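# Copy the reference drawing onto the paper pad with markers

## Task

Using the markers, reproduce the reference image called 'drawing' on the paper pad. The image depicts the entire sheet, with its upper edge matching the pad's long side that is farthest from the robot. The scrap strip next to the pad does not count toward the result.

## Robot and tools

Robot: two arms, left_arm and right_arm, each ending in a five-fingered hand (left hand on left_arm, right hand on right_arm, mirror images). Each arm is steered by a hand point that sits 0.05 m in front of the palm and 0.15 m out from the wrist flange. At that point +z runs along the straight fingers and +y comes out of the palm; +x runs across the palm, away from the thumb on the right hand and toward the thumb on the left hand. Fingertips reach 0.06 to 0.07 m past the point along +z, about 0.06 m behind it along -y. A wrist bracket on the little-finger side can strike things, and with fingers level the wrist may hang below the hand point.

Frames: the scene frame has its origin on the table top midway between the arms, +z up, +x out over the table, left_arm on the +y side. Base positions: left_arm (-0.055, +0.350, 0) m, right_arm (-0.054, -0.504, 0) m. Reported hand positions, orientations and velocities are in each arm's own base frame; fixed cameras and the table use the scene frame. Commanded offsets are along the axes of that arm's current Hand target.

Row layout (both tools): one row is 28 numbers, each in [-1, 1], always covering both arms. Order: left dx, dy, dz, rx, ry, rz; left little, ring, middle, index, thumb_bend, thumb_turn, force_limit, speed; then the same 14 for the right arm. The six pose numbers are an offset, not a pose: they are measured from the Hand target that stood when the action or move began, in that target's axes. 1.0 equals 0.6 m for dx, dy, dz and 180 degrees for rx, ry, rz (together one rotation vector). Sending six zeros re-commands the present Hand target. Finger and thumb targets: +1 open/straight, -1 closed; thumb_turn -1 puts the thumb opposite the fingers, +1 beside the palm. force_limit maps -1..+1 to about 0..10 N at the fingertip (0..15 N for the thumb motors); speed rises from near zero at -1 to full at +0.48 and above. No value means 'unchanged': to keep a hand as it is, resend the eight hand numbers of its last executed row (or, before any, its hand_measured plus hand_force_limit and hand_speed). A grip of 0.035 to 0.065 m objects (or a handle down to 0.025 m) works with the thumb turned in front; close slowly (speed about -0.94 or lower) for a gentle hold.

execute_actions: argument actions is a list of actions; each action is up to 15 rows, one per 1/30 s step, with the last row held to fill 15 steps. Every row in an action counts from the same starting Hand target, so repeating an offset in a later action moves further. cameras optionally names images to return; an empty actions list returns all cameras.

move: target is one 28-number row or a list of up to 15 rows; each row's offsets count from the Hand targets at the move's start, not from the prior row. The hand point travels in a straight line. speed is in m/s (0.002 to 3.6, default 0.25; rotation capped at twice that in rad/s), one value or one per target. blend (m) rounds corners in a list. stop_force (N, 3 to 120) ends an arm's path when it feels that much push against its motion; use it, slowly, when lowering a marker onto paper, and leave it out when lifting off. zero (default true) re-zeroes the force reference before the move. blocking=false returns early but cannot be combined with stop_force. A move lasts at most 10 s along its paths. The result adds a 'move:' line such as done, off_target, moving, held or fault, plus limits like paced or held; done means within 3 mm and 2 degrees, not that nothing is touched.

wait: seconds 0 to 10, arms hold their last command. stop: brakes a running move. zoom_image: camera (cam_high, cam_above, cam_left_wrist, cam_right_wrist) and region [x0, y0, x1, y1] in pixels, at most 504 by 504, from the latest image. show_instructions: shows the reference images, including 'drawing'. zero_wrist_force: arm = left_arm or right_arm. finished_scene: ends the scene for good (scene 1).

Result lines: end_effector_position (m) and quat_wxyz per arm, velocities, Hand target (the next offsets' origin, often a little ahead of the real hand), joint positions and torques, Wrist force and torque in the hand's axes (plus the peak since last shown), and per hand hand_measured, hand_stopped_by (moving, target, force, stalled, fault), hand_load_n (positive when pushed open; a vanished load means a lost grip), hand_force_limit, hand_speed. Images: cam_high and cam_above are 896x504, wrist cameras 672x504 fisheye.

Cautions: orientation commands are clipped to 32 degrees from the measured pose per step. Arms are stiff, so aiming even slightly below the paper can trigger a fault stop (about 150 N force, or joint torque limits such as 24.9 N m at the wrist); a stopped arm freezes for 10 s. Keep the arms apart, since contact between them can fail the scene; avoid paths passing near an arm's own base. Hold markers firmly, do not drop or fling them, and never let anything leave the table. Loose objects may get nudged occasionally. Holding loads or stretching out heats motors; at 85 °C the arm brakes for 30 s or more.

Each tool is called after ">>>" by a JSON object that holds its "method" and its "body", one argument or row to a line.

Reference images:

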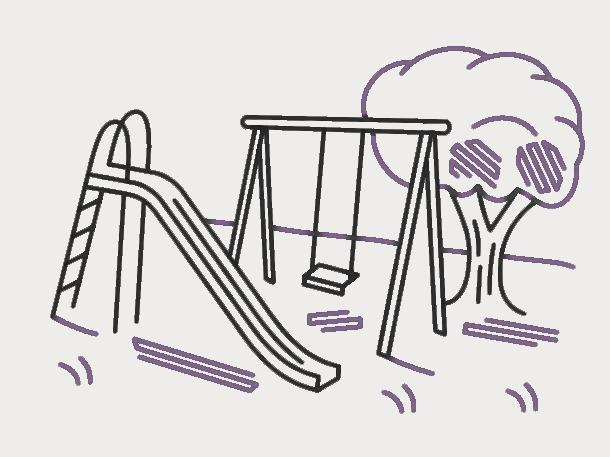

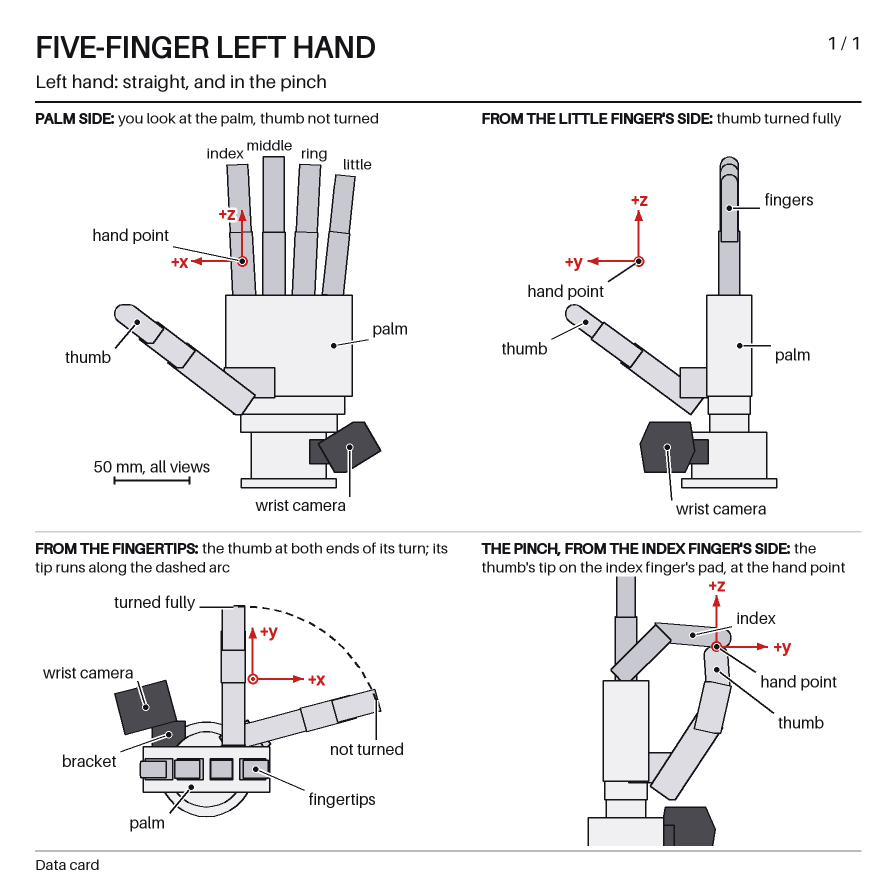

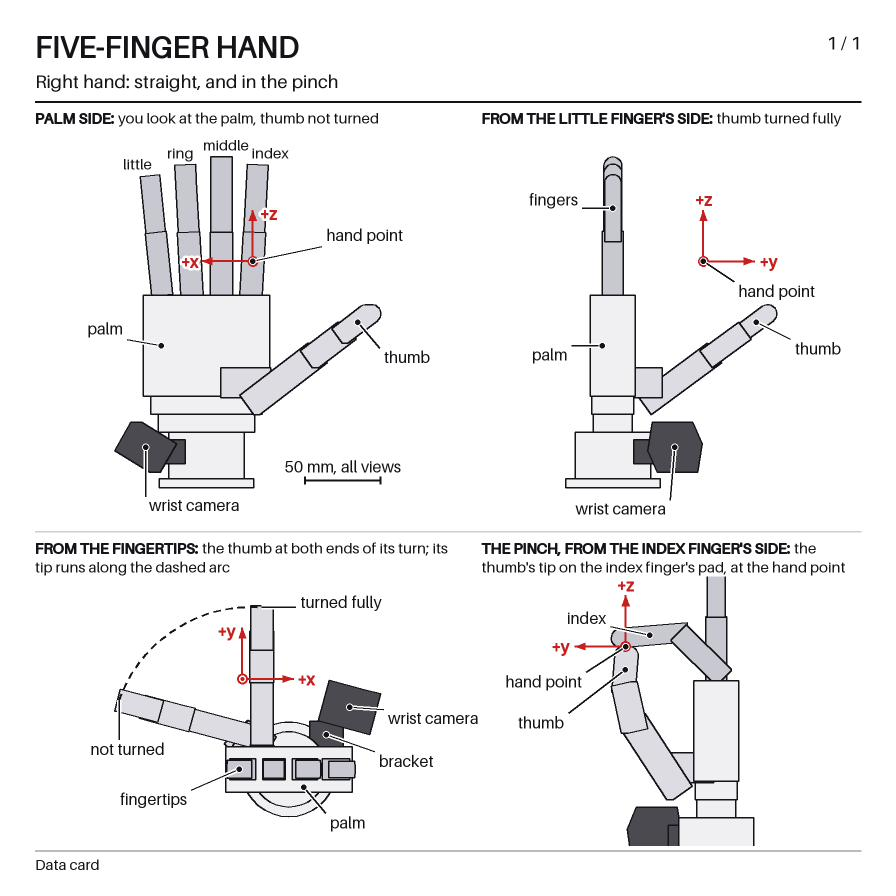

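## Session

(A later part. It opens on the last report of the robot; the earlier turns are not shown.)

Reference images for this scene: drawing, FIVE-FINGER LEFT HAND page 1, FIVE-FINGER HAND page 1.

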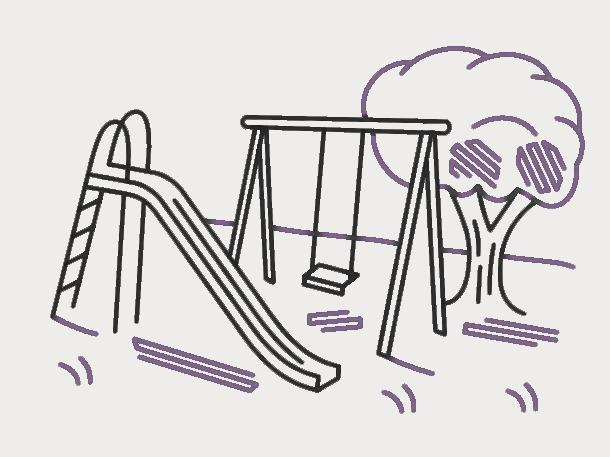

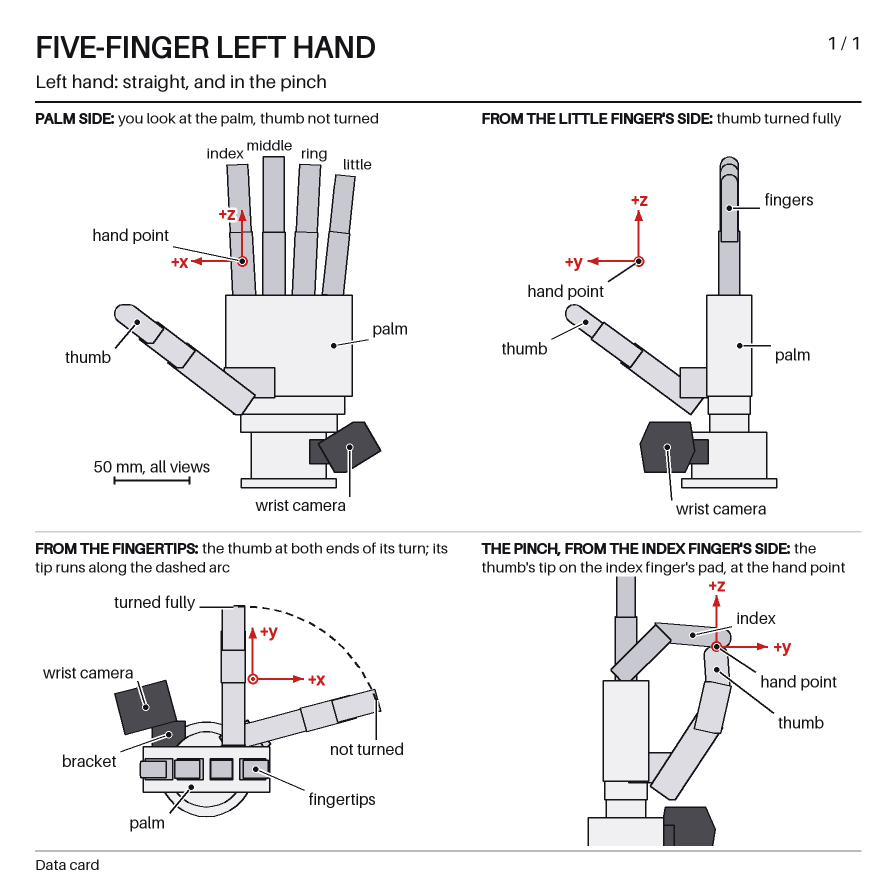

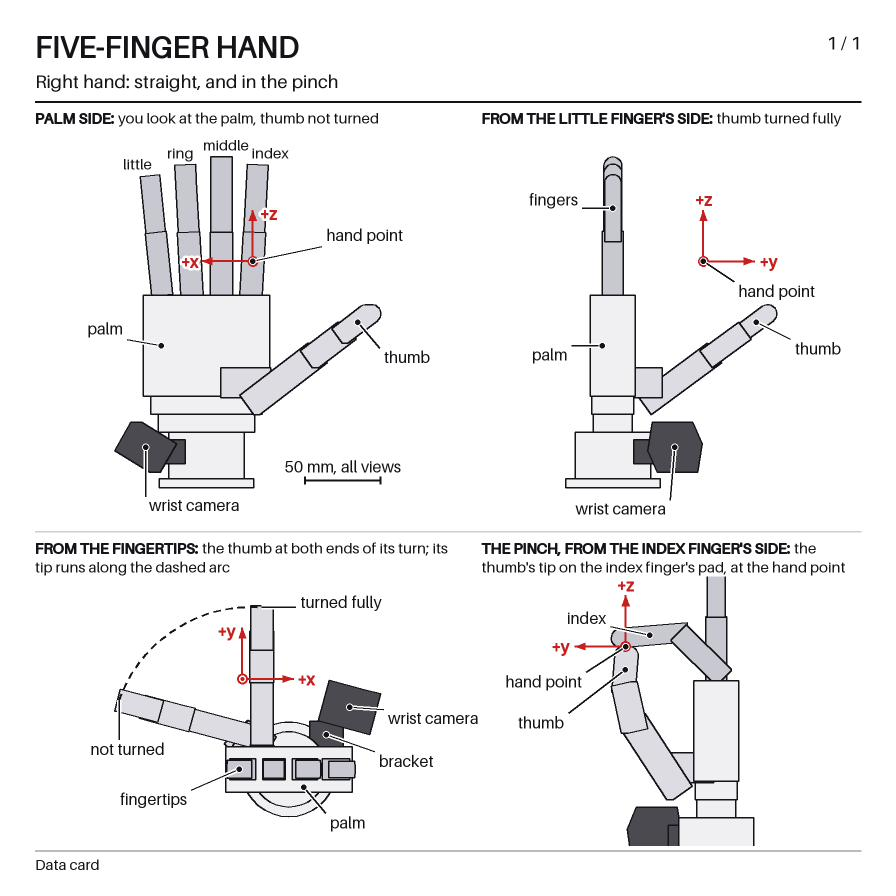

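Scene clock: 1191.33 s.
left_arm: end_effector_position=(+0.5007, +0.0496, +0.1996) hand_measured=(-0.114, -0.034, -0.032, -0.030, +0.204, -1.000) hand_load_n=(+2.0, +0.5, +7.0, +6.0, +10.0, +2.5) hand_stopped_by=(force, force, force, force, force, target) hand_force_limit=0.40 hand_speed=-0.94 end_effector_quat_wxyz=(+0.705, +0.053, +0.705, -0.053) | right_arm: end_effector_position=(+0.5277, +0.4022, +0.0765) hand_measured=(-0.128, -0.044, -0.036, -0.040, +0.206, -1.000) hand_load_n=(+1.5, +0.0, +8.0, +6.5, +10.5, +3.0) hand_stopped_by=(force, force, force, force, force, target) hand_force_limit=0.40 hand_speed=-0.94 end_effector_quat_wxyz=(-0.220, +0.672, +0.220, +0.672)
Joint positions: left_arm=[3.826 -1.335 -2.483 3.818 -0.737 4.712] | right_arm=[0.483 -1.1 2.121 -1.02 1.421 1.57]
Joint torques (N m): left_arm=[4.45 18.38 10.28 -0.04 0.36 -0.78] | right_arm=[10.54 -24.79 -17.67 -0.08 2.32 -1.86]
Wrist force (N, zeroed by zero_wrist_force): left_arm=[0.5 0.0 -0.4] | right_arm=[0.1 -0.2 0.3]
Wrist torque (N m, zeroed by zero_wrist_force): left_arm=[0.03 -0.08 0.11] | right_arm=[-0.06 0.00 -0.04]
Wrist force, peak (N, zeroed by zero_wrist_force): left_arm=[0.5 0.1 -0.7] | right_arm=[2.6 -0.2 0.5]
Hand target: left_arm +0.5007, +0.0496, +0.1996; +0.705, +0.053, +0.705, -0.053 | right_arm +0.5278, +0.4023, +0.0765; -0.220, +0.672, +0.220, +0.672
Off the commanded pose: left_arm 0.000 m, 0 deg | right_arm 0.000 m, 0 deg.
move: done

>>> {"method": "move", "body": {
  "target": [
    [0,0,0,0,0,0,-0.5,-0.5,-0.7,-0.6,0.1,-1,0.4,-0.94,-0.0081,0,0,0,0,0,-0.5,-0.5,-0.7,-0.6,0.1,-1,0.4,-0.94],
    [0,0,0,0,0,0,-0.5,-0.5,-0.7,-0.6,0.1,-1,0.4,-0.94,-0.0083,0.03546,-0.05113,0,0,0,-0.5,-0.5,-0.7,-0.6,0.1,-1,0.4,-0.94],
    [0,0,0,0,0,0,-0.5,-0.5,-0.7,-0.6,0.1,-1,0.4,-0.94,0,0.03546,-0.05113,0,0,0,-0.5,-0.5,-0.7,-0.6,0.1,-1,0.4,-0.94],
    [0,0,0,0,0,0,-0.5,-0.5,-0.7,-0.6,0.1,-1,0.4,-0.94,0,0.05036,-0.06037,0,0,0,-0.5,-0.5,-0.7,-0.6,0.1,-1,0.4,-0.94],
    [0,0,0,0,0,0,-0.5,-0.5,-0.7,-0.6,0.1,-1,0.4,-0.94,-0.0083,0.05036,-0.06037,0,0,0,-0.5,-0.5,-0.7,-0.6,0.1,-1,0.4,-0.94],
    [0,0,0,0,0,0,-0.5,-0.5,-0.7,-0.6,0.1,-1,0.4,-0.94,-0.0081,0.00442,0.00501,0,0,0,-0.5,-0.5,-0.7,-0.6,0.1,-1,0.4,-0.94],
    [0,0,0,0,0,0,-0.5,-0.5,-0.7,-0.6,0.1,-1,0.4,-0.94,-0.0081,-0.0003,-0.0003,0,0,0,-0.5,-0.5,-0.7,-0.6,0.1,-1,0.4,-0.94],
    [0,0,0,0,0,0,-0.5,-0.5,-0.7,-0.6,0.1,-1,0.4,-0.94,0,-0.0003,-0.0003,0,0,0,-0.5,-0.5,-0.7,-0.6,0.1,-1,0.4,-0.94],
    [0,0,0,0,0,0,-0.5,-0.5,-0.7,-0.6,0.1,-1,0.4,-0.94,0,0.02062,-0.00648,0,0,0,-0.5,-0.5,-0.7,-0.6,0.1,-1,0.4,-0.94],
    [0,0,0,0,0,0,-0.5,-0.5,-0.7,-0.6,0.1,-1,0.4,-0.94,-0.0081,0.02062,-0.00648,0,0,0,-0.5,-0.5,-0.7,-0.6,0.1,-1,0.4,-0.94],
    [0,0,0,0,0,0,-0.5,-0.5,-0.7,-0.6,0.1,-1,0.4,-0.94,-0.0083,0.05566,-0.05625,0,0,0,-0.5,-0.5,-0.7,-0.6,0.1,-1,0.4,-0.94],
    [0,0,0,0,0,0,-0.5,-0.5,-0.7,-0.6,0.1,-1,0.4,-0.94,0,0.05566,-0.05625,0,0,0,-0.5,-0.5,-0.7,-0.6,0.1,-1,0.4,-0.94],
    [0,0,0,0,0,0,-0.5,-0.5,-0.7,-0.6,0.1,-1,0.4,-0.94,0,0.10249,-0.02592,0,0,0,-0.5,-0.5,-0.7,-0.6,0.1,-1,0.4,-0.94]
  ],
  "speed": [0.02,0.05,0.03,0.2,0.02,0.05,0.04,0.03,0.2,0.02,0.05,0.03,0.2]
}}

Scene clock: 1217.10 s.
left_arm: end_effector_position=(+0.5007, +0.0496, +0.1996) hand_measured=(-0.114, -0.034, -0.032, -0.030, +0.204, -1.000) hand_load_n=(+1.5, +0.5, +7.0, +6.0, +10.0, +2.0) hand_stopped_by=(force, force, force, force, force, target) hand_force_limit=0.40 hand_speed=-0.94 end_effector_quat_wxyz=(+0.705, +0.053, +0.705, -0.053) | right_arm: end_effector_position=(+0.5515, +0.3435, +0.0766) hand_measured=(-0.128, -0.042, -0.036, -0.040, +0.206, -1.000) hand_load_n=(+2.0, +0.5, +8.0, +6.0, +10.5, +3.5) hand_stopped_by=(force, force, force, force, force, target) hand_force_limit=0.40 hand_speed=-0.94 end_effector_quat_wxyz=(-0.220, +0.672, +0.220, +0.672)
Joint positions: left_arm=[3.826 -1.335 -2.483 3.818 -0.737 4.712] | right_arm=[0.319 -1.134 2.184 -1.051 1.257 1.57]
Joint torques (N m): left_arm=[3.23 18.59 11.06 0.22 0.25 -0.81] | right_arm=[-7.47 -22.3 -17.01 0.1 -2.61 0.92]
Wrist force (N, zeroed by zero_wrist_force): left_arm=[0.4 0.0 -0.2] | right_arm=[0.3 0.1 0.3]
Wrist torque (N m, zeroed by zero_wrist_force): left_arm=[0.02 -0.05 0.11] | right_arm=[-0.02 -0.03 0.00]
Wrist force, peak (N, zeroed by zero_wrist_force): left_arm=[0.7 0.1 -0.4] | right_arm=[3.1 0.3 0.7]
Hand target: left_arm +0.5007, +0.0496, +0.1996; +0.705, +0.053, +0.705, -0.053 | right_arm +0.5516, +0.3435, +0.0765; -0.220, +0.672, +0.220, +0.672
Off the commanded pose: left_arm 0.000 m, 0 deg | right_arm 0.000 m, 0 deg.
move: done

>>> {"method": "move", "body": {
  "target": [
    [0,0,0,0,0,0,-0.5,-0.5,-0.7,-0.6,0.1,-1,0.4,-0.94,-0.0083,0,0,0,0,0,-0.5,-0.5,-0.7,-0.6,0.1,-1,0.4,-0.94],
    [0,0,0,0,0,0,-0.5,-0.5,-0.7,-0.6,0.1,-1,0.4,-0.94,-0.0083,-0.0159,0.02297,0,0,0,-0.5,-0.5,-0.7,-0.6,0.1,-1,0.4,-0.94],
    [0,0,0,0,0,0,-0.5,-0.5,-0.7,-0.6,0.1,-1,0.4,-0.94,-0.0081,-0.03711,0.04889,0,0,0,-0.5,-0.5,-0.7,-0.6,0.1,-1,0.4,-0.94],
    [0,0,0,0,0,0,-0.5,-0.5,-0.7,-0.6,0.1,-1,0.4,-0.94,0,-0.03711,0.04889,0,0,0,-0.5,-0.5,-0.7,-0.6,0.1,-1,0.4,-0.94],
    [0,0,0,0,0,0,-0.5,-0.5,-0.7,-0.6,0.1,-1,0.4,-0.94,0,-0.05419,0.07068,0,0,0,-0.5,-0.5,-0.7,-0.6,0.1,-1,0.4,-0.94],
    [0,0,0,0,0,0,-0.5,-0.5,-0.7,-0.6,0.1,-1,0.4,-0.94,-0.008,-0.05419,0.07068,0,0,0,-0.5,-0.5,-0.7,-0.6,0.1,-1,0.4,-0.94],
    [0,0,0,0,0,0,-0.5,-0.5,-0.7,-0.6,0.1,-1,0.4,-0.94,-0.008,-0.06715,0.08717,0,0,0,-0.5,-0.5,-0.7,-0.6,0.1,-1,0.4,-0.94],
    [0,0,0,0,0,0,-0.5,-0.5,-0.7,-0.6,0.1,-1,0.4,-0.94,0,-0.06715,0.08717,0,0,0,-0.5,-0.5,-0.7,-0.6,0.1,-1,0.4,-0.94],
    [0,0,0,0,0,0,-0.5,-0.5,-0.7,-0.6,0.1,-1,0.4,-0.94,0,-0.07245,0.09365,0,0,0,-0.5,-0.5,-0.7,-0.6,0.1,-1,0.4,-0.94],
    [0,0,0,0,0,0,-0.5,-0.5,-0.7,-0.6,0.1,-1,0.4,-0.94,-0.0079,-0.07245,0.09365,0,0,0,-0.5,-0.5,-0.7,-0.6,0.1,-1,0.4,-0.94],
    [0,0,0,0,0,0,-0.5,-0.5,-0.7,-0.6,0.1,-1,0.4,-0.94,-0.0079,-0.08364,0.10838,0,0,0,-0.5,-0.5,-0.7,-0.6,0.1,-1,0.4,-0.94],
    [0,0,0,0,0,0,-0.5,-0.5,-0.7,-0.6,0.1,-1,0.4,-0.94,0,-0.08364,0.10838,0,0,0,-0.5,-0.5,-0.7,-0.6,0.1,-1,0.4,-0.94],
    [0,0,0,0,0,0,-0.5,-0.5,-0.7,-0.6,0.1,-1,0.4,-0.94,0,-0.08953,0.11662,0,0,0,-0.5,-0.5,-0.7,-0.6,0.1,-1,0.4,-0.94],
    [0,0,0,0,0,0,-0.5,-0.5,-0.7,-0.6,0.1,-1,0.4,-0.94,-0.0078,-0.08953,0.11662,0,0,0,-0.5,-0.5,-0.7,-0.6,0.1,-1,0.4,-0.94],
    [0,0,0,0,0,0,-0.5,-0.5,-0.7,-0.6,0.1,-1,0.4,-0.94,-0.0077,-0.10955,0.14254,0,0,0,-0.5,-0.5,-0.7,-0.6,0.1,-1,0.4,-0.94]
  ],
  "speed": [0.02,0.05,0.05,0.03,0.2,0.02,0.05,0.03,0.2,0.02,0.05,0.03,0.2,0.02,0.05],
  "blend": [0,0.0008,0,0,0,0,0,0,0,0,0,0,0,0,0]
}}

>>> {"method": "move", "body": {
  "target": [
    [0,0,0,0,0,0,-0.5,-0.5,-0.7,-0.6,0.1,-1,0.4,-0.94,0.0079,0,0,0,0,0,-0.5,-0.5,-0.7,-0.6,0.1,-1,0.4,-0.94],
    [0,0,0,0,0,0,-0.5,-0.5,-0.7,-0.6,0.1,-1,0.4,-0.94,0.0079,-0.00412,0.00412,0,0,0,-0.5,-0.5,-0.7,-0.6,0.1,-1,0.4,-0.94],
    [0,0,0,0,0,0,-0.5,-0.5,-0.7,-0.6,0.1,-1,0.4,-0.94,0,-0.00412,0.00412,0,0,0,-0.5,-0.5,-0.7,-0.6,0.1,-1,0.4,-0.94],
    [0,0,0,0,0,0,-0.5,-0.5,-0.7,-0.6,0.1,-1,0.4,-0.94,0.0001,-0.02238,0.02592,0,0,0,-0.5,-0.5,-0.7,-0.6,0.1,-1,0.4,-0.94],
    [0,0,0,0,0,0,-0.5,-0.5,-0.7,-0.6,0.1,-1,0.4,-0.94,0.0003,-0.04535,0.05713,0,0,0,-0.5,-0.5,-0.7,-0.6,0.1,-1,0.4,-0.94],
    [0,0,0,0,0,0,-0.5,-0.5,-0.7,-0.6,0.1,-1,0.4,-0.94,0.0083,-0.04535,0.05713,0,0,0,-0.5,-0.5,-0.7,-0.6,0.1,-1,0.4,-0.94],
    [0,0,0,0,0,0,-0.5,-0.5,-0.7,-0.6,0.1,-1,0.4,-0.94,0.0083,-0.06479,0.08364,0,0,0,-0.5,-0.5,-0.7,-0.6,0.1,-1,0.4,-0.94],
    [0,0,0,0,0,0,-0.5,-0.5,-0.7,-0.6,0.1,-1,0.4,-0.94,0.0004,-0.06479,0.08364,0,0,0,-0.5,-0.5,-0.7,-0.6,0.1,-1,0.4,-0.94],
    [0,0,0,0,0,0,-0.5,-0.5,-0.7,-0.6,0.1,-1,0.4,-0.94,0.0005,-0.08069,0.1019,0,0,0,-0.5,-0.5,-0.7,-0.6,0.1,-1,0.4,-0.94],
    [0,0,0,0,0,0,-0.5,-0.5,-0.7,-0.6,0.1,-1,0.4,-0.94,0.0083,-0.08069,0.1019,0,0,0,-0.5,-0.5,-0.7,-0.6,0.1,-1,0.4,-0.94],
    [0,0,0,0,0,0,-0.5,-0.5,-0.7,-0.6,0.1,-1,0.4,-0.94,0.0083,-0.04918,-0.03681,0,0,0,-0.5,-0.5,-0.7,-0.6,0.1,-1,0.4,-0.94],
    [0,0,0,0,0,0,-0.5,-0.5,-0.7,-0.6,0.1,-1,0.4,-0.94,0,-0.04918,-0.03681,0,0,0,-0.5,-0.5,-0.7,-0.6,0.1,-1,0.4,-0.94],
    [0,0,0,0,0,0,-0.5,-0.5,-0.7,-0.6,0.1,-1,0.4,-0.94,0.0001,-0.0751,-0.01561,0,0,0,-0.5,-0.5,-0.7,-0.6,0.1,-1,0.4,-0.94],
    [0,0,0,0,0,0,-0.5,-0.5,-0.7,-0.6,0.1,-1,0.4,-0.94,0.0001,-0.07981,-0.02091,0,0,0,-0.5,-0.5,-0.7,-0.6,0.1,-1,0.4,-0.94],
    [0,0,0,0,0,0,-0.5,-0.5,-0.7,-0.6,0.1,-1,0.4,-0.94,0,-0.04447,-0.04859,0,0,0,-0.5,-0.5,-0.7,-0.6,0.1,-1,0.4,-0.94]
  ],
  "speed": [0.03,0.2,0.02,0.05,0.05,0.03,0.2,0.02,0.05,0.03,0.2,0.02,0.05,0.04,0.05],
  "blend": [0,0,0,0.0008,0,0,0,0,0,0,0,0,0,0,0]
}}

>>> {"method": "move", "body": {
  "target": [
    [0,0,0,0,0,0,-0.5,-0.5,-0.7,-0.6,0.1,-1,0.4,-0.94,0,-0.00618,-0.00501,0,0,0,-0.5,-0.5,-0.7,-0.6,0.1,-1,0.4,-0.94],
    [0,0,0,0,0,0,-0.5,-0.5,-0.7,-0.6,0.1,-1,0.4,-0.94,0.0001,-0.03228,0.01661,0,0,0,-0.5,-0.5,-0.7,-0.6,0.1,-1,0.4,-0.94],
    [0,0,0,0,0,0,-0.5,-0.5,-0.7,-0.6,0.1,-1,0.4,-0.94,0.0083,-0.03228,0.01661,0,0,0,-0.5,-0.5,-0.7,-0.6,0.1,-1,0.4,-0.94],
    [0,0,0,0,0,0,-0.5,-0.5,-0.7,-0.6,0.1,-1,0.4,-0.94,0.0083,-0.09795,0.02927,0,0,0,-0.5,-0.5,-0.7,-0.6,0.1,-1,0.4,-0.94],
    [0,0,0,0,0,0,-0.5,-0.5,-0.7,-0.6,0.1,-1,0.4,-0.94,0.0004,-0.09795,0.02927,0,0,0,-0.5,-0.5,-0.7,-0.6,0.1,-1,0.4,-0.94],
    [0,0,0,0,0,0,-0.5,-0.5,-0.7,-0.6,0.1,-1,0.4,-0.94,0.0007,-0.14707,0.12269,0,0,0,-0.5,-0.5,-0.7,-0.6,0.1,-1,0.4,-0.94],
    [0,0,0,0,0,0,-0.5,-0.5,-0.7,-0.6,0.1,-1,0.4,-0.94,0.0007,-0.14972,0.11356,0,0,0,-0.5,-0.5,-0.7,-0.6,0.1,-1,0.4,-0.94],
    [0,0,0,0,0,0,-0.5,-0.5,-0.7,-0.6,0.1,-1,0.4,-0.94,0.0004,-0.1006,0.0225,0,0,0,-0.5,-0.5,-0.7,-0.6,0.1,-1,0.4,-0.94],
    [0,0,0,0,0,0,-0.5,-0.5,-0.7,-0.6,0.1,-1,0.4,-0.94,0.0004,-0.10826,0.02309,0,0,0,-0.5,-0.5,-0.7,-0.6,0.1,-1,0.4,-0.94],
    [0,0,0,0,0,0,-0.5,-0.5,-0.7,-0.6,0.1,-1,0.4,-0.94,0.0007,-0.15502,0.11061,0,0,0,-0.5,-0.5,-0.7,-0.6,0.1,-1,0.4,-0.94],
    [0,0,0,0,0,0,-0.5,-0.5,-0.7,-0.6,0.1,-1,0.4,-0.94,0.009,-0.15502,0.11061,0,0,0,-0.5,-0.5,-0.7,-0.6,0.1,-1,0.4,-0.94]
  ],
  "speed": [0.04,0.05,0.03,0.2,0.02,0.06,0.04,0.06,0.04,0.06,0.03]
}}

>>> {"method": "move", "body": {
  "target": [0,0,0,0,0,0,-0.5,-0.5,-0.7,-0.6,0.1,-1,0.4,-0.94,0.01,0.22188,-0.37301,0,0,0,-0.5,-0.5,-0.7,-0.6,0.1,-1,0.4,-0.94],
  "speed": 0.25,
  "cameras": ["cam_above"]
}}

>>> {"method": "zoom_image", "body": {
  "camera": "cam_above",
  "region": [250, 140, 570, 392]
}}

Scene clock: 1270.83 s.
left_arm: end_effector_position=(+0.5007, +0.0496, +0.1996) hand_measured=(-0.114, -0.034, -0.032, -0.030, +0.204, -1.000) hand_load_n=(+1.5, +0.0, +6.5, +6.5, +10.0, +2.0) hand_stopped_by=(force, force, force, force, force, target) hand_force_limit=0.40 hand_speed=-0.94 end_effector_quat_wxyz=(+0.705, +0.053, +0.705, -0.053) | right_arm: end_effector_position=(+0.5817, +0.4470, +0.0719) hand_measured=(-0.128, -0.042, -0.036, -0.040, +0.206, -1.000) hand_load_n=(+2.5, +0.5, +8.0, +5.5, +11.0, +2.5) hand_stopped_by=(force, force, force, force, force, target) hand_force_limit=0.40 hand_speed=-0.94 end_effector_quat_wxyz=(-0.220, +0.672, +0.220, +0.672)
Joint positions: left_arm=[3.826 -1.335 -2.483 3.818 -0.737 4.712] | right_arm=[0.514 -0.983 1.911 -0.927 1.452 1.57]
Joint torques (N m): left_arm=[2.51 18.41 9.98 0.28 0.08 -0.69] | right_arm=[9.33 -28.48 -18.34 0.63 2.31 0.49]
Wrist force (N, zeroed by zero_wrist_force): left_arm=[0.4 0.0 -0.3] | right_arm=[1.6 0.6 -0.4]
Wrist torque (N m, zeroed by zero_wrist_force): left_arm=[0.02 -0.06 0.11] | right_arm=[0.04 0.02 -0.02]
Wrist force, peak (N, zeroed by zero_wrist_force): left_arm=[0.6 0.1 -0.5] | right_arm=[2.7 0.3 -0.6]
Hand target: left_arm +0.5007, +0.0496, +0.1996; +0.705, +0.053, +0.705, -0.053 | right_arm +0.5817, +0.4470, +0.0719; -0.220, +0.672, +0.220, +0.672
Off the commanded pose: left_arm 0.000 m, 0 deg | right_arm 0.000 m, 0 deg.
move: done

Scene clock: 1279.03 s.
left_arm: end_effector_position=(+0.5007, +0.0496, +0.1996) hand_measured=(-0.114, -0.034, -0.032, -0.030, +0.204, -1.000) hand_load_n=(+1.5, +0.5, +7.0, +6.0, +10.0, +2.5) hand_stopped_by=(force, force, force, force, force, target) hand_force_limit=0.40 hand_speed=-0.94 end_effector_quat_wxyz=(+0.705, +0.053, +0.705, -0.053) | right_arm: end_effector_position=(+0.5424, +0.4514, +0.0719) hand_measured=(-0.128, -0.042, -0.036, -0.040, +0.206, -1.000) hand_load_n=(+1.5, +0.0, +8.5, +6.5, +10.5, +3.0) hand_stopped_by=(force, force, force, force, force, target) hand_force_limit=0.40 hand_speed=-0.94 end_effector_quat_wxyz=(-0.220, +0.672, +0.220, +0.672)
Joint positions: left_arm=[3.826 -1.335 -2.483 3.818 -0.737 4.712] | right_arm=[0.566 -1.02 1.983 -0.963 1.505 1.57]
Joint torques (N m): left_arm=[2.37 18.78 11.44 0.11 0.07 -0.77] | right_arm=[-7.61 -48.7 -2.66 -2.91 -2.45 -1.64]
Wrist force (N, zeroed by zero_wrist_force): left_arm=[0.5 0.2 -0.3] | right_arm=[1.5 -0.3 0.3]
Wrist torque (N m, zeroed by zero_wrist_force): left_arm=[0.06 -0.08 0.11] | right_arm=[0.02 0.03 0.03]
Wrist force, peak (N, zeroed by zero_wrist_force): left_arm=[0.6 0.0 -0.6] | right_arm=[3.4 0.4 0.3]
Hand target: left_arm +0.5007, +0.0496, +0.1996; +0.705, +0.053, +0.705, -0.053 | right_arm +0.5424, +0.4513, +0.0719; -0.220, +0.672, +0.220, +0.672
Off the commanded pose: left_arm 0.000 m, 0 deg | right_arm 0.000 m, 0 deg.
move: done

Scene clock: 1287.20 s.
left_arm: end_effector_position=(+0.5007, +0.0496, +0.1996) hand_measured=(-0.114, -0.034, -0.032, -0.030, +0.204, -1.000) hand_load_n=(+1.5, +0.5, +7.0, +6.0, +10.0, +2.0) hand_stopped_by=(force, force, force, force, force, target) hand_force_limit=0.40 hand_speed=-0.94 end_effector_quat_wxyz=(+0.705, +0.053, +0.705, -0.053) | right_arm: end_effector_position=(+0.5409, +0.5656, +0.0771) hand_measured=(-0.128, -0.042, -0.036, -0.040, +0.206, -1.000) hand_load_n=(+2.0, +0.5, +8.0, +6.0, +10.5, +3.5) hand_stopped_by=(force, force, force, force, force, target) hand_force_limit=0.40 hand_speed=-0.94 end_effector_quat_wxyz=(-0.220, +0.672, +0.220, +0.672)
Joint positions: left_arm=[3.826 -1.335 -2.483 3.818 -0.737 4.712] | right_arm=[0.752 -0.885 1.693 -0.808 1.69 1.57]
Joint torques (N m): left_arm=[1.15 16.62 10.23 0.29 -0.06 -0.66] | right_arm=[9.98 -56.95 -20.02 0.02 2.38 1.03]
Wrist force (N, zeroed by zero_wrist_force): left_arm=[0.4 0.1 -0.4] | right_arm=[0.0 -0.1 -0.2]
Wrist torque (N m, zeroed by zero_wrist_force): left_arm=[0.04 -0.08 0.12] | right_arm=[-0.02 -0.01 0.00]
Wrist force, peak (N, zeroed by zero_wrist_force): left_arm=[0.5 -0.2 -0.6] | right_arm=[3.2 0.0 0.7]
Hand target: left_arm +0.5007, +0.0496, +0.1996; +0.705, +0.053, +0.705, -0.053 | right_arm +0.5409, +0.5656, +0.0772; -0.220, +0.672, +0.220, +0.672
Off the commanded pose: left_arm 0.000 m, 0 deg | right_arm 0.000 m, 0 deg.
move: done

Scene clock: 1289.03 s.
left_arm: end_effector_position=(+0.5007, +0.0496, +0.1996) hand_measured=(-0.114, -0.034, -0.032, -0.030, +0.204, -1.000) hand_load_n=(+1.5, +0.5, +7.0, +6.0, +10.0, +2.5) hand_stopped_by=(force, force, force, force, force, target) hand_force_limit=0.40 hand_speed=-0.94 end_effector_quat_wxyz=(+0.705, +0.053, +0.705, -0.053) | right_arm: end_effector_position=(+0.4392, +0.3259, +0.0833) hand_measured=(-0.128, -0.042, -0.036, -0.040, +0.206, -1.000) hand_load_n=(+2.0, +0.5, +8.0, +6.0, +10.5, +3.5) hand_stopped_by=(force, force, force, force, force, target) hand_force_limit=0.40 hand_speed=-0.94 end_effector_quat_wxyz=(-0.220, +0.672, +0.220, +0.672)
Joint positions: left_arm=[3.826 -1.335 -2.483 3.818 -0.737 4.712] | right_arm=[0.388 -1.302 2.454 -1.152 1.326 1.57]
Joint torques (N m): left_arm=[1.54 17.64 11.55 0.22 0.07 -0.52] | right_arm=[-7.64 -33.1 -0.27 -3.3 -2.39 1.43]
Wrist force (N, zeroed by zero_wrist_force): left_arm=[0.4 0.1 -0.5] | right_arm=[0.2 0.0 0.1]
Wrist torque (N m, zeroed by zero_wrist_force): left_arm=[0.05 -0.07 0.11] | right_arm=[0.00 -0.05 -0.01]
Wrist force, peak (N, zeroed by zero_wrist_force): left_arm=[0.6 0.2 -0.5] | right_arm=[-0.1 -0.9 0.9]
Hand target: left_arm +0.5007, +0.0496, +0.1996; +0.705, +0.053, +0.705, -0.053 | right_arm +0.4392, +0.3259, +0.0833; -0.220, +0.672, +0.220, +0.672
Off the commanded pose: left_arm 0.000 m, 0 deg | right_arm 0.000 m, 0 deg.
move: done
Images, in order (width x height): cam_above 896x504.

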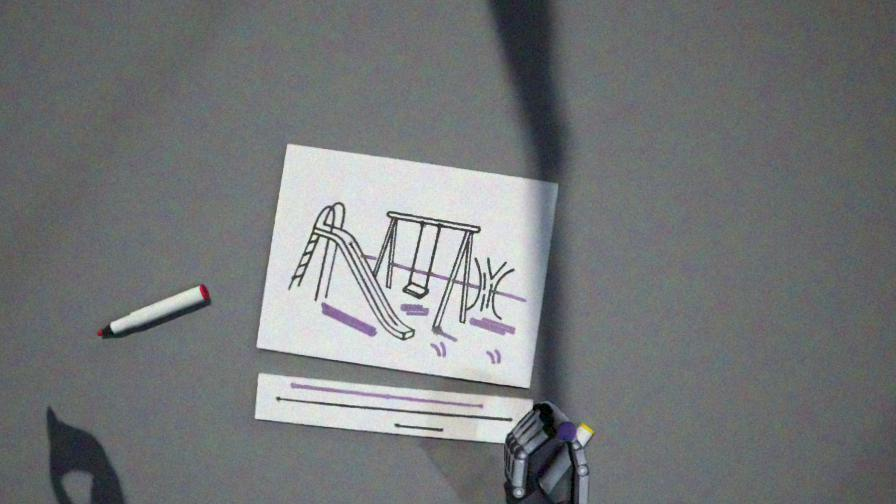

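Scaled by 1.575 from the camera's 896x504 image, which has a finer 1280x720 frame.

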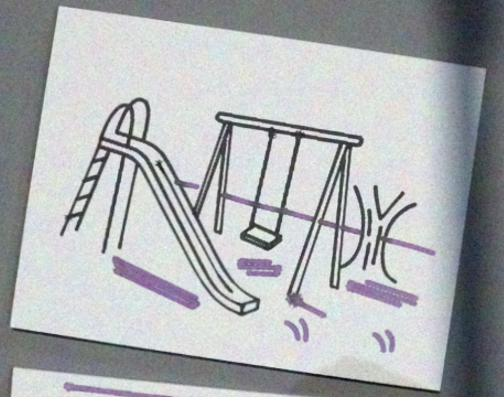

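>>> {"method": "zoom_image", "body": {
  "camera": "cam_above",
  "region": [315, 295, 435, 370]
}}

>>> {"method": "zoom_image", "body": {
  "camera": "cam_above",
  "region": [425, 265, 545, 370]
}}

Scaled by 4.200 from the camera's 896x504 image, which has a finer 1280x720 frame.

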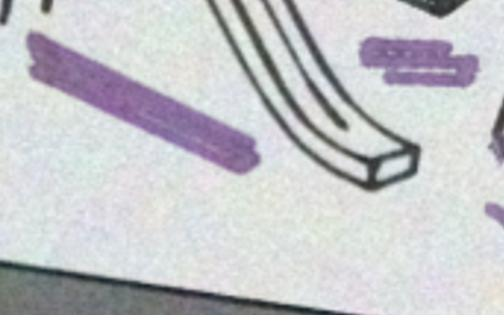

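Scaled by 4.200 from the camera's 896x504 image, which has a finer 1280x720 frame.

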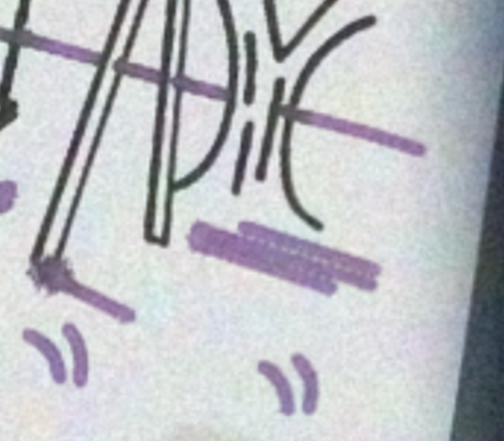

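>>> {"method": "move", "body": {
  "target": [
    [0,0,0,0,0,0,-0.5,-0.5,-0.7,-0.6,0.1,-1,0.4,-0.94,-0.0097,-0.24738,0.44411,0,0,0,-0.5,-0.5,-0.7,-0.6,0.1,-1,0.4,-0.94],
    [0,0,0,0,0,0,-0.5,-0.5,-0.7,-0.6,0.1,-1,0.4,-0.94,-0.0182,-0.24738,0.44411,0,0,0,-0.5,-0.5,-0.7,-0.6,0.1,-1,0.4,-0.94],
    [0,0,0,0,0,0,-0.5,-0.5,-0.7,-0.6,0.1,-1,0.4,-0.94,-0.0182,-0.24149,0.42644,0,0,0,-0.5,-0.5,-0.7,-0.6,0.1,-1,0.4,-0.94],
    [0,0,0,0,0,0,-0.5,-0.5,-0.7,-0.6,0.1,-1,0.4,-0.94,-0.0182,-0.23224,0.40859,0,0,0,-0.5,-0.5,-0.7,-0.6,0.1,-1,0.4,-0.94],
    [0,0,0,0,0,0,-0.5,-0.5,-0.7,-0.6,0.1,-1,0.4,-0.94,-0.0097,-0.23224,0.40859,0,0,0,-0.5,-0.5,-0.7,-0.6,0.1,-1,0.4,-0.94],
    [0,0,0,0,0,0,-0.5,-0.5,-0.7,-0.6,0.1,-1,0.4,-0.94,-0.0097,-0.27212,0.41348,0,0,0,-0.5,-0.5,-0.7,-0.6,0.1,-1,0.4,-0.94],
    [0,0,0,0,0,0,-0.5,-0.5,-0.7,-0.6,0.1,-1,0.4,-0.94,-0.0182,-0.27212,0.41348,0,0,0,-0.5,-0.5,-0.7,-0.6,0.1,-1,0.4,-0.94],
    [0,0,0,0,0,0,-0.5,-0.5,-0.7,-0.6,0.1,-1,0.4,-0.94,-0.0182,-0.26858,0.40523,0,0,0,-0.5,-0.5,-0.7,-0.6,0.1,-1,0.4,-0.94],
    [0,0,0,0,0,0,-0.5,-0.5,-0.7,-0.6,0.1,-1,0.4,-0.94,-0.0182,-0.26917,0.39758,0,0,0,-0.5,-0.5,-0.7,-0.6,0.1,-1,0.4,-0.94],
    [0,0,0,0,0,0,-0.5,-0.5,-0.7,-0.6,0.1,-1,0.4,-0.94,-0.0182,-0.273,0.39139,0,0,0,-0.5,-0.5,-0.7,-0.6,0.1,-1,0.4,-0.94],
    [0,0,0,0,0,0,-0.5,-0.5,-0.7,-0.6,0.1,-1,0.4,-0.94,-0.0097,-0.273,0.39139,0,0,0,-0.5,-0.5,-0.7,-0.6,0.1,-1,0.4,-0.94],
    [0,0,0,0,0,0,-0.5,-0.5,-0.7,-0.6,0.1,-1,0.4,-0.94,-0.0097,-0.2568,0.40523,0,0,0,-0.5,-0.5,-0.7,-0.6,0.1,-1,0.4,-0.94],
    [0,0,0,0,0,0,-0.5,-0.5,-0.7,-0.6,0.1,-1,0.4,-0.94,-0.0182,-0.2568,0.40523,0,0,0,-0.5,-0.5,-0.7,-0.6,0.1,-1,0.4,-0.94],
    [0,0,0,0,0,0,-0.5,-0.5,-0.7,-0.6,0.1,-1,0.4,-0.94,-0.0182,-0.2568,0.39581,0,0,0,-0.5,-0.5,-0.7,-0.6,0.1,-1,0.4,-0.94],
    [0,0,0,0,0,0,-0.5,-0.5,-0.7,-0.6,0.1,-1,0.4,-0.94,-0.0182,-0.26034,0.38874,0,0,0,-0.5,-0.5,-0.7,-0.6,0.1,-1,0.4,-0.94]
  ],
  "speed": [0.25,0.02,0.04,0.04,0.03,0.2,0.02,0.04,0.04,0.04,0.03,0.2,0.02,0.04,0.04],
  "blend": [0,0,0.0008,0,0,0,0,0.0008,0.0008,0,0,0,0,0.0008,0]
}}

>>> {"method": "move", "body": {
  "target": [
    [0,0,0,0,0,0,-0.5,-0.5,-0.7,-0.6,0.1,-1,0.4,-0.94,0,-0.00501,-0.00383,0,0,0,-0.5,-0.5,-0.7,-0.6,0.1,-1,0.4,-0.94],
    [0,0,0,0,0,0,-0.5,-0.5,-0.7,-0.6,0.1,-1,0.4,-0.94,0.0085,-0.00501,-0.00383,0,0,0,-0.5,-0.5,-0.7,-0.6,0.1,-1,0.4,-0.94],
    [0,0,0,0,0,0,-0.5,-0.5,-0.7,-0.6,0.1,-1,0.4,-0.94,0.0085,0.31335,-0.0106,0,0,0,-0.5,-0.5,-0.7,-0.6,0.1,-1,0.4,-0.94],
    [0,0,0,0,0,0,-0.5,-0.5,-0.7,-0.6,0.1,-1,0.4,-0.94,-0.0008,0.31335,-0.0106,0,0,0,-0.5,-0.5,-0.7,-0.6,0.1,-1,0.4,-0.94],
    [0,0,0,0,0,0,-0.5,-0.5,-0.7,-0.6,0.1,-1,0.4,-0.94,-0.0008,0.31747,-0.00295,0,0,0,-0.5,-0.5,-0.7,-0.6,0.1,-1,0.4,-0.94],
    [0,0,0,0,0,0,-0.5,-0.5,-0.7,-0.6,0.1,-1,0.4,-0.94,-0.0008,0.32572,0.00412,0,0,0,-0.5,-0.5,-0.7,-0.6,0.1,-1,0.4,-0.94],
    [0,0,0,0,0,0,-0.5,-0.5,-0.7,-0.6,0.1,-1,0.4,-0.94,-0.0008,0.33926,0.00825,0,0,0,-0.5,-0.5,-0.7,-0.6,0.1,-1,0.4,-0.94],
    [0,0,0,0,0,0,-0.5,-0.5,-0.7,-0.6,0.1,-1,0.4,-0.94,-0.0008,0.35399,0.00766,0,0,0,-0.5,-0.5,-0.7,-0.6,0.1,-1,0.4,-0.94],
    [0,0,0,0,0,0,-0.5,-0.5,-0.7,-0.6,0.1,-1,0.4,-0.94,-0.0008,0.36636,0.00236,0,0,0,-0.5,-0.5,-0.7,-0.6,0.1,-1,0.4,-0.94],
    [0,0,0,0,0,0,-0.5,-0.5,-0.7,-0.6,0.1,-1,0.4,-0.94,-0.0008,0.37343,-0.00589,0,0,0,-0.5,-0.5,-0.7,-0.6,0.1,-1,0.4,-0.94],
    [0,0,0,0,0,0,-0.5,-0.5,-0.7,-0.6,0.1,-1,0.4,-0.94,0.0085,0.37343,-0.00589,0,0,0,-0.5,-0.5,-0.7,-0.6,0.1,-1,0.4,-0.94],
    [0,0,0,0,0,0,-0.5,-0.5,-0.7,-0.6,0.1,-1,0.4,-0.94,0.0085,0.30805,-0.02297,0,0,0,-0.5,-0.5,-0.7,-0.6,0.1,-1,0.4,-0.94],
    [0,0,0,0,0,0,-0.5,-0.5,-0.7,-0.6,0.1,-1,0.4,-0.94,-0.0008,0.30805,-0.02297,0,0,0,-0.5,-0.5,-0.7,-0.6,0.1,-1,0.4,-0.94],
    [0,0,0,0,0,0,-0.5,-0.5,-0.7,-0.6,0.1,-1,0.4,-0.94,-0.0008,0.29921,-0.03652,0,0,0,-0.5,-0.5,-0.7,-0.6,0.1,-1,0.4,-0.94],
    [0,0,0,0,0,0,-0.5,-0.5,-0.7,-0.6,0.1,-1,0.4,-0.94,-0.0008,0.29509,-0.05124,0,0,0,-0.5,-0.5,-0.7,-0.6,0.1,-1,0.4,-0.94]
  ],
  "speed": [0.04,0.03,0.25,0.02,0.04,0.04,0.04,0.04,0.04,0.04,0.03,0.2,0.02,0.04,0.04],
  "blend": [0,0,0,0,0.0008,0.0008,0.0008,0.0008,0.0008,0,0,0,0,0.0008,0]
}}

>>> {"method": "move", "body": {
  "target": [
    [0,0,0,0,0,0,-0.5,-0.5,-0.7,-0.6,0.1,-1,0.4,-0.94,0,0.00059,-0.01473,0,0,0,-0.5,-0.5,-0.7,-0.6,0.1,-1,0.4,-0.94],
    [0,0,0,0,0,0,-0.5,-0.5,-0.7,-0.6,0.1,-1,0.4,-0.94,0,0.00501,-0.0268,0,0,0,-0.5,-0.5,-0.7,-0.6,0.1,-1,0.4,-0.94],
    [0,0,0,0,0,0,-0.5,-0.5,-0.7,-0.6,0.1,-1,0.4,-0.94,0.0085,0.00501,-0.0268,0,0,0,-0.5,-0.5,-0.7,-0.6,0.1,-1,0.4,-0.94],
    [0,0,0,0,0,0,-0.5,-0.5,-0.7,-0.6,0.1,-1,0.4,-0.94,0.0085,0.06479,0.04594,0,0,0,-0.5,-0.5,-0.7,-0.6,0.1,-1,0.4,-0.94],
    [0,0,0,0,0,0,-0.5,-0.5,-0.7,-0.6,0.1,-1,0.4,-0.94,-0.0001,0.06479,0.04594,0,0,0,-0.5,-0.5,-0.7,-0.6,0.1,-1,0.4,-0.94],
    [0,0,0,0,0,0,-0.5,-0.5,-0.7,-0.6,0.1,-1,0.4,-0.94,-0.0001,0.0748,0.04771,0,0,0,-0.5,-0.5,-0.7,-0.6,0.1,-1,0.4,-0.94],
    [0,0,0,0,0,0,-0.5,-0.5,-0.7,-0.6,0.1,-1,0.4,-0.94,-0.0001,0.08658,0.04535,0,0,0,-0.5,-0.5,-0.7,-0.6,0.1,-1,0.4,-0.94],
    [0,0,0,0,0,0,-0.5,-0.5,-0.7,-0.6,0.1,-1,0.4,-0.94,-0.0002,0.10249,0.0377,0,0,0,-0.5,-0.5,-0.7,-0.6,0.1,-1,0.4,-0.94],
    [0,0,0,0,0,0,-0.5,-0.5,-0.7,-0.6,0.1,-1,0.4,-0.94,-0.0002,0.11486,0.02651,0,0,0,-0.5,-0.5,-0.7,-0.6,0.1,-1,0.4,-0.94],
    [0,0,0,0,0,0,-0.5,-0.5,-0.7,-0.6,0.1,-1,0.4,-0.94,-0.0002,0.12192,0.0159,0,0,0,-0.5,-0.5,-0.7,-0.6,0.1,-1,0.4,-0.94],
    [0,0,0,0,0,0,-0.5,-0.5,-0.7,-0.6,0.1,-1,0.4,-0.94,-0.0002,0.12693,0.00324,0,0,0,-0.5,-0.5,-0.7,-0.6,0.1,-1,0.4,-0.94],
    [0,0,0,0,0,0,-0.5,-0.5,-0.7,-0.6,0.1,-1,0.4,-0.94,0.0085,0.12693,0.00324,0,0,0,-0.5,-0.5,-0.7,-0.6,0.1,-1,0.4,-0.94],
    [0,0,0,0,0,0,-0.5,-0.5,-0.7,-0.6,0.1,-1,0.4,-0.94,0.0085,0.10838,0.00942,0,0,0,-0.5,-0.5,-0.7,-0.6,0.1,-1,0.4,-0.94]
  ],
  "speed": [0.04,0.04,0.03,0.2,0.02,0.04,0.04,0.04,0.04,0.04,0.04,0.03,0.2],
  "blend": [0.0008,0,0,0,0,0.0008,0.0008,0.0008,0.0008,0.0008,0,0,0]
}}

>>> {"method": "move", "body": {
  "target": [0,0,0,0,0,0,-0.5,-0.5,-0.7,-0.6,0.1,-1,0.4,-0.94,0.01,-0.14313,-0.34692,0,0,0,-0.5,-0.5,-0.7,-0.6,0.1,-1,0.4,-0.94],
  "speed": 0.25,
  "cameras": ["cam_above"]
}}

>>> {"method": "zoom_image", "body": {
  "camera": "cam_above",
  "region": [400, 150, 560, 290]
}}

>>> {"method": "zoom_image", "body": {
  "camera": "cam_above",
  "region": [250, 250, 410, 390]
}}

Scene clock: 1361.73 s.
left_arm: end_effector_position=(+0.5007, +0.0496, +0.1996) hand_measured=(-0.114, -0.034, -0.032, -0.030, +0.204, -1.000) hand_load_n=(+1.5, +0.5, +7.0, +6.0, +10.0, +2.0) hand_stopped_by=(force, force, force, force, force, target) hand_force_limit=0.40 hand_speed=-0.94 end_effector_quat_wxyz=(+0.705, +0.053, +0.705, -0.053) | right_arm: end_effector_position=(+0.5350, +0.5898, +0.0723) hand_measured=(-0.128, -0.044, -0.036, -0.040, +0.206, -1.000) hand_load_n=(+2.0, +0.0, +8.0, +6.5, +10.0, +3.0) hand_stopped_by=(force, force, force, force, force, target) hand_force_limit=0.40 hand_speed=-0.94 end_effector_quat_wxyz=(-0.220, +0.672, +0.220, +0.672)
Joint positions: left_arm=[3.826 -1.335 -2.483 3.818 -0.737 4.712] | right_arm=[0.791 -0.847 1.635 -0.788 1.729 1.57]
Joint torques (N m): left_arm=[1.02 17.1 10.07 0.1 -0.3 -0.55] | right_arm=[9.5 -57.96 -5.67 -2.84 2.24 -0.62]
Wrist force (N, zeroed by zero_wrist_force): left_arm=[0.4 0.1 -0.3] | right_arm=[2.1 -0.1 0.2]
Wrist torque (N m, zeroed by zero_wrist_force): left_arm=[0.04 -0.07 0.11] | right_arm=[-0.03 0.04 0.07]
Wrist force, peak (N, zeroed by zero_wrist_force): left_arm=[0.4 0.0 -0.9] | right_arm=[3.8 -0.5 0.7]
Hand target: left_arm +0.5007, +0.0496, +0.1996; +0.705, +0.053, +0.705, -0.053 | right_arm +0.5349, +0.5898, +0.0723; -0.220, +0.672, +0.220, +0.672
Off the commanded pose: left_arm 0.000 m, 0 deg | right_arm 0.000 m, 0 deg.
move: done

Scene clock: 1368.27 s.
left_arm: end_effector_position=(+0.5007, +0.0496, +0.1996) hand_measured=(-0.114, -0.034, -0.032, -0.030, +0.204, -1.000) hand_load_n=(+1.5, +0.5, +7.0, +6.0, +10.0, +2.0) hand_stopped_by=(force, force, force, force, force, target) hand_force_limit=0.40 hand_speed=-0.94 end_effector_quat_wxyz=(+0.705, +0.053, +0.705, -0.053) | right_arm: end_effector_position=(+0.6149, +0.4288, +0.0719) hand_measured=(-0.128, -0.042, -0.036, -0.040, +0.206, -1.000) hand_load_n=(+1.0, +0.5, +8.5, +6.5, +10.0, +2.5) hand_stopped_by=(force, force, force, force, force, target) hand_force_limit=0.40 hand_speed=-0.94 end_effector_quat_wxyz=(-0.220, +0.672, +0.220, +0.672)
Joint positions: left_arm=[3.826 -1.335 -2.483 3.818 -0.737 4.712] | right_arm=[0.448 -0.965 1.874 -0.909 1.386 1.57]
Joint torques (N m): left_arm=[0.34 17.31 10.74 0.46 -0.16 -0.54] | right_arm=[10.79 -50.45 -4.8 -2.57 2.28 1.04]
Wrist force (N, zeroed by zero_wrist_force): left_arm=[0.5 0.1 -0.6] | right_arm=[2.1 0.1 0.5]
Wrist torque (N m, zeroed by zero_wrist_force): left_arm=[0.06 -0.08 0.11] | right_arm=[0.02 0.08 0.03]
Wrist force, peak (N, zeroed by zero_wrist_force): left_arm=[0.6 0.0 -0.7] | right_arm=[5.3 -1.8 0.3]
Hand target: left_arm +0.5007, +0.0496, +0.1996; +0.705, +0.053, +0.705, -0.053 | right_arm +0.6148, +0.4288, +0.0719; -0.220, +0.672, +0.220, +0.672
Off the commanded pose: left_arm 0.000 m, 0 deg | right_arm 0.000 m, 0 deg.
move: done

Scene clock: 1373.13 s.
left_arm: end_effector_position=(+0.5007, +0.0496, +0.1996) hand_measured=(-0.114, -0.034, -0.032, -0.030, +0.204, -1.000) hand_load_n=(+1.5, +0.5, +7.0, +6.0, +9.5, +2.5) hand_stopped_by=(force, force, force, force, force, target) hand_force_limit=0.40 hand_speed=-0.94 end_effector_quat_wxyz=(+0.705, +0.053, +0.705, -0.053) | right_arm: end_effector_position=(+0.6579, +0.3796, +0.0770) hand_measured=(-0.128, -0.042, -0.036, -0.040, +0.206, -1.000) hand_load_n=(+1.5, +0.5, +8.5, +6.0, +10.0, +2.0) hand_stopped_by=(force, force, force, force, force, target) hand_force_limit=0.40 hand_speed=-0.94 end_effector_quat_wxyz=(-0.220, +0.672, +0.220, +0.672)
Joint positions: left_arm=[3.826 -1.335 -2.483 3.818 -0.737 4.712] | right_arm=[0.321 -0.968 1.859 -0.891 1.259 1.57]
Joint torques (N m): left_arm=[0.46 17.97 11.14 0.34 -0.38 -0.46] | right_arm=[11.08 -31.28 -17.94 0.14 2.13 1.12]
Wrist force (N, zeroed by zero_wrist_force): left_arm=[0.3 0.0 -0.4] | right_arm=[0.2 0.1 0.1]
Wrist torque (N m, zeroed by zero_wrist_force): left_arm=[0.03 -0.05 0.11] | right_arm=[0.04 0.00 0.07]
Wrist force, peak (N, zeroed by zero_wrist_force): left_arm=[0.7 0.2 -0.7] | right_arm=[5.5 -1.9 0.1]
Hand target: left_arm +0.5007, +0.0496, +0.1996; +0.705, +0.053, +0.705, -0.053 | right_arm +0.6578, +0.3797, +0.0770; -0.220, +0.672, +0.220, +0.672
Off the commanded pose: left_arm 0.000 m, 0 deg | right_arm 0.000 m, 0 deg.
move: done

Scene clock: 1374.73 s.
left_arm: end_effector_position=(+0.5007, +0.0496, +0.1996) hand_measured=(-0.114, -0.034, -0.032, -0.030, +0.204, -1.000) hand_load_n=(+1.5, +0.0, +7.0, +6.0, +10.0, +2.5) hand_stopped_by=(force, force, force, force, force, target) hand_force_limit=0.40 hand_speed=-0.94 end_effector_quat_wxyz=(+0.705, +0.053, +0.705, -0.053) | right_arm: end_effector_position=(+0.4393, +0.3259, +0.0830) hand_measured=(-0.128, -0.042, -0.036, -0.040, +0.206, -1.000) hand_load_n=(+1.5, +0.5, +8.5, +6.0, +10.0, +2.5) hand_stopped_by=(force, force, force, force, force, target) hand_force_limit=0.40 hand_speed=-0.94 end_effector_quat_wxyz=(-0.220, +0.672, +0.220, +0.672)
Joint positions: left_arm=[3.826 -1.335 -2.483 3.818 -0.737 4.712] | right_arm=[0.388 -1.3 2.454 -1.153 1.326 1.57]
Joint torques (N m): left_arm=[1.43 18.95 10 0.36 -0.25 -0.45] | right_arm=[10.18 -32.07 -1.3 -3.24 2.16 1.58]
Wrist force (N, zeroed by zero_wrist_force): left_arm=[0.4 0.2 -0.5] | right_arm=[0.2 0.0 0.1]
Wrist torque (N m, zeroed by zero_wrist_force): left_arm=[0.07 -0.07 0.10] | right_arm=[0.01 -0.07 0.02]
Wrist force, peak (N, zeroed by zero_wrist_force): left_arm=[0.6 0.3 -0.4] | right_arm=[0.1 0.4 0.9]
Hand target: left_arm +0.5007, +0.0496, +0.1996; +0.705, +0.053, +0.705, -0.053 | right_arm +0.4392, +0.3259, +0.0830; -0.220, +0.672, +0.220, +0.672
Off the commanded pose: left_arm 0.000 m, 0 deg | right_arm 0.000 m, 0 deg.
move: done
Images, in order (width x height): cam_above 896x504.

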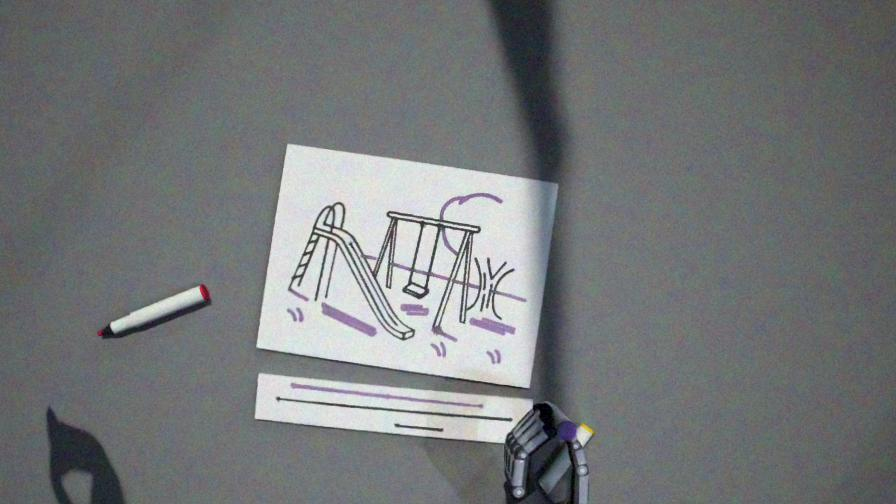

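Scaled by 3.150 from the camera's 896x504 image, which has a finer 1280x720 frame.

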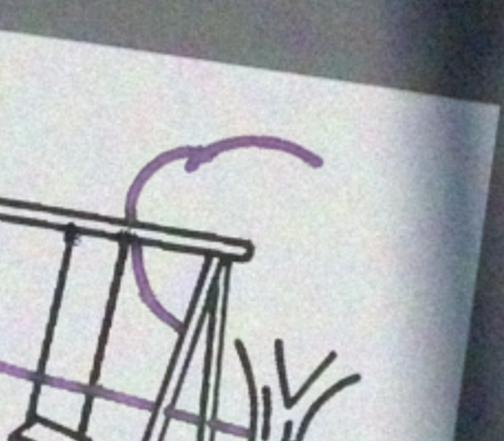

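Scaled by 3.150 from the camera's 896x504 image, which has a finer 1280x720 frame.

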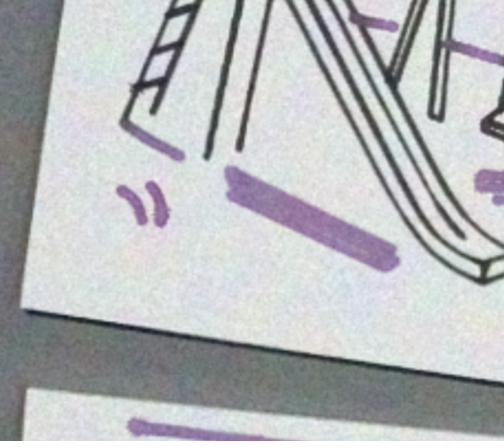

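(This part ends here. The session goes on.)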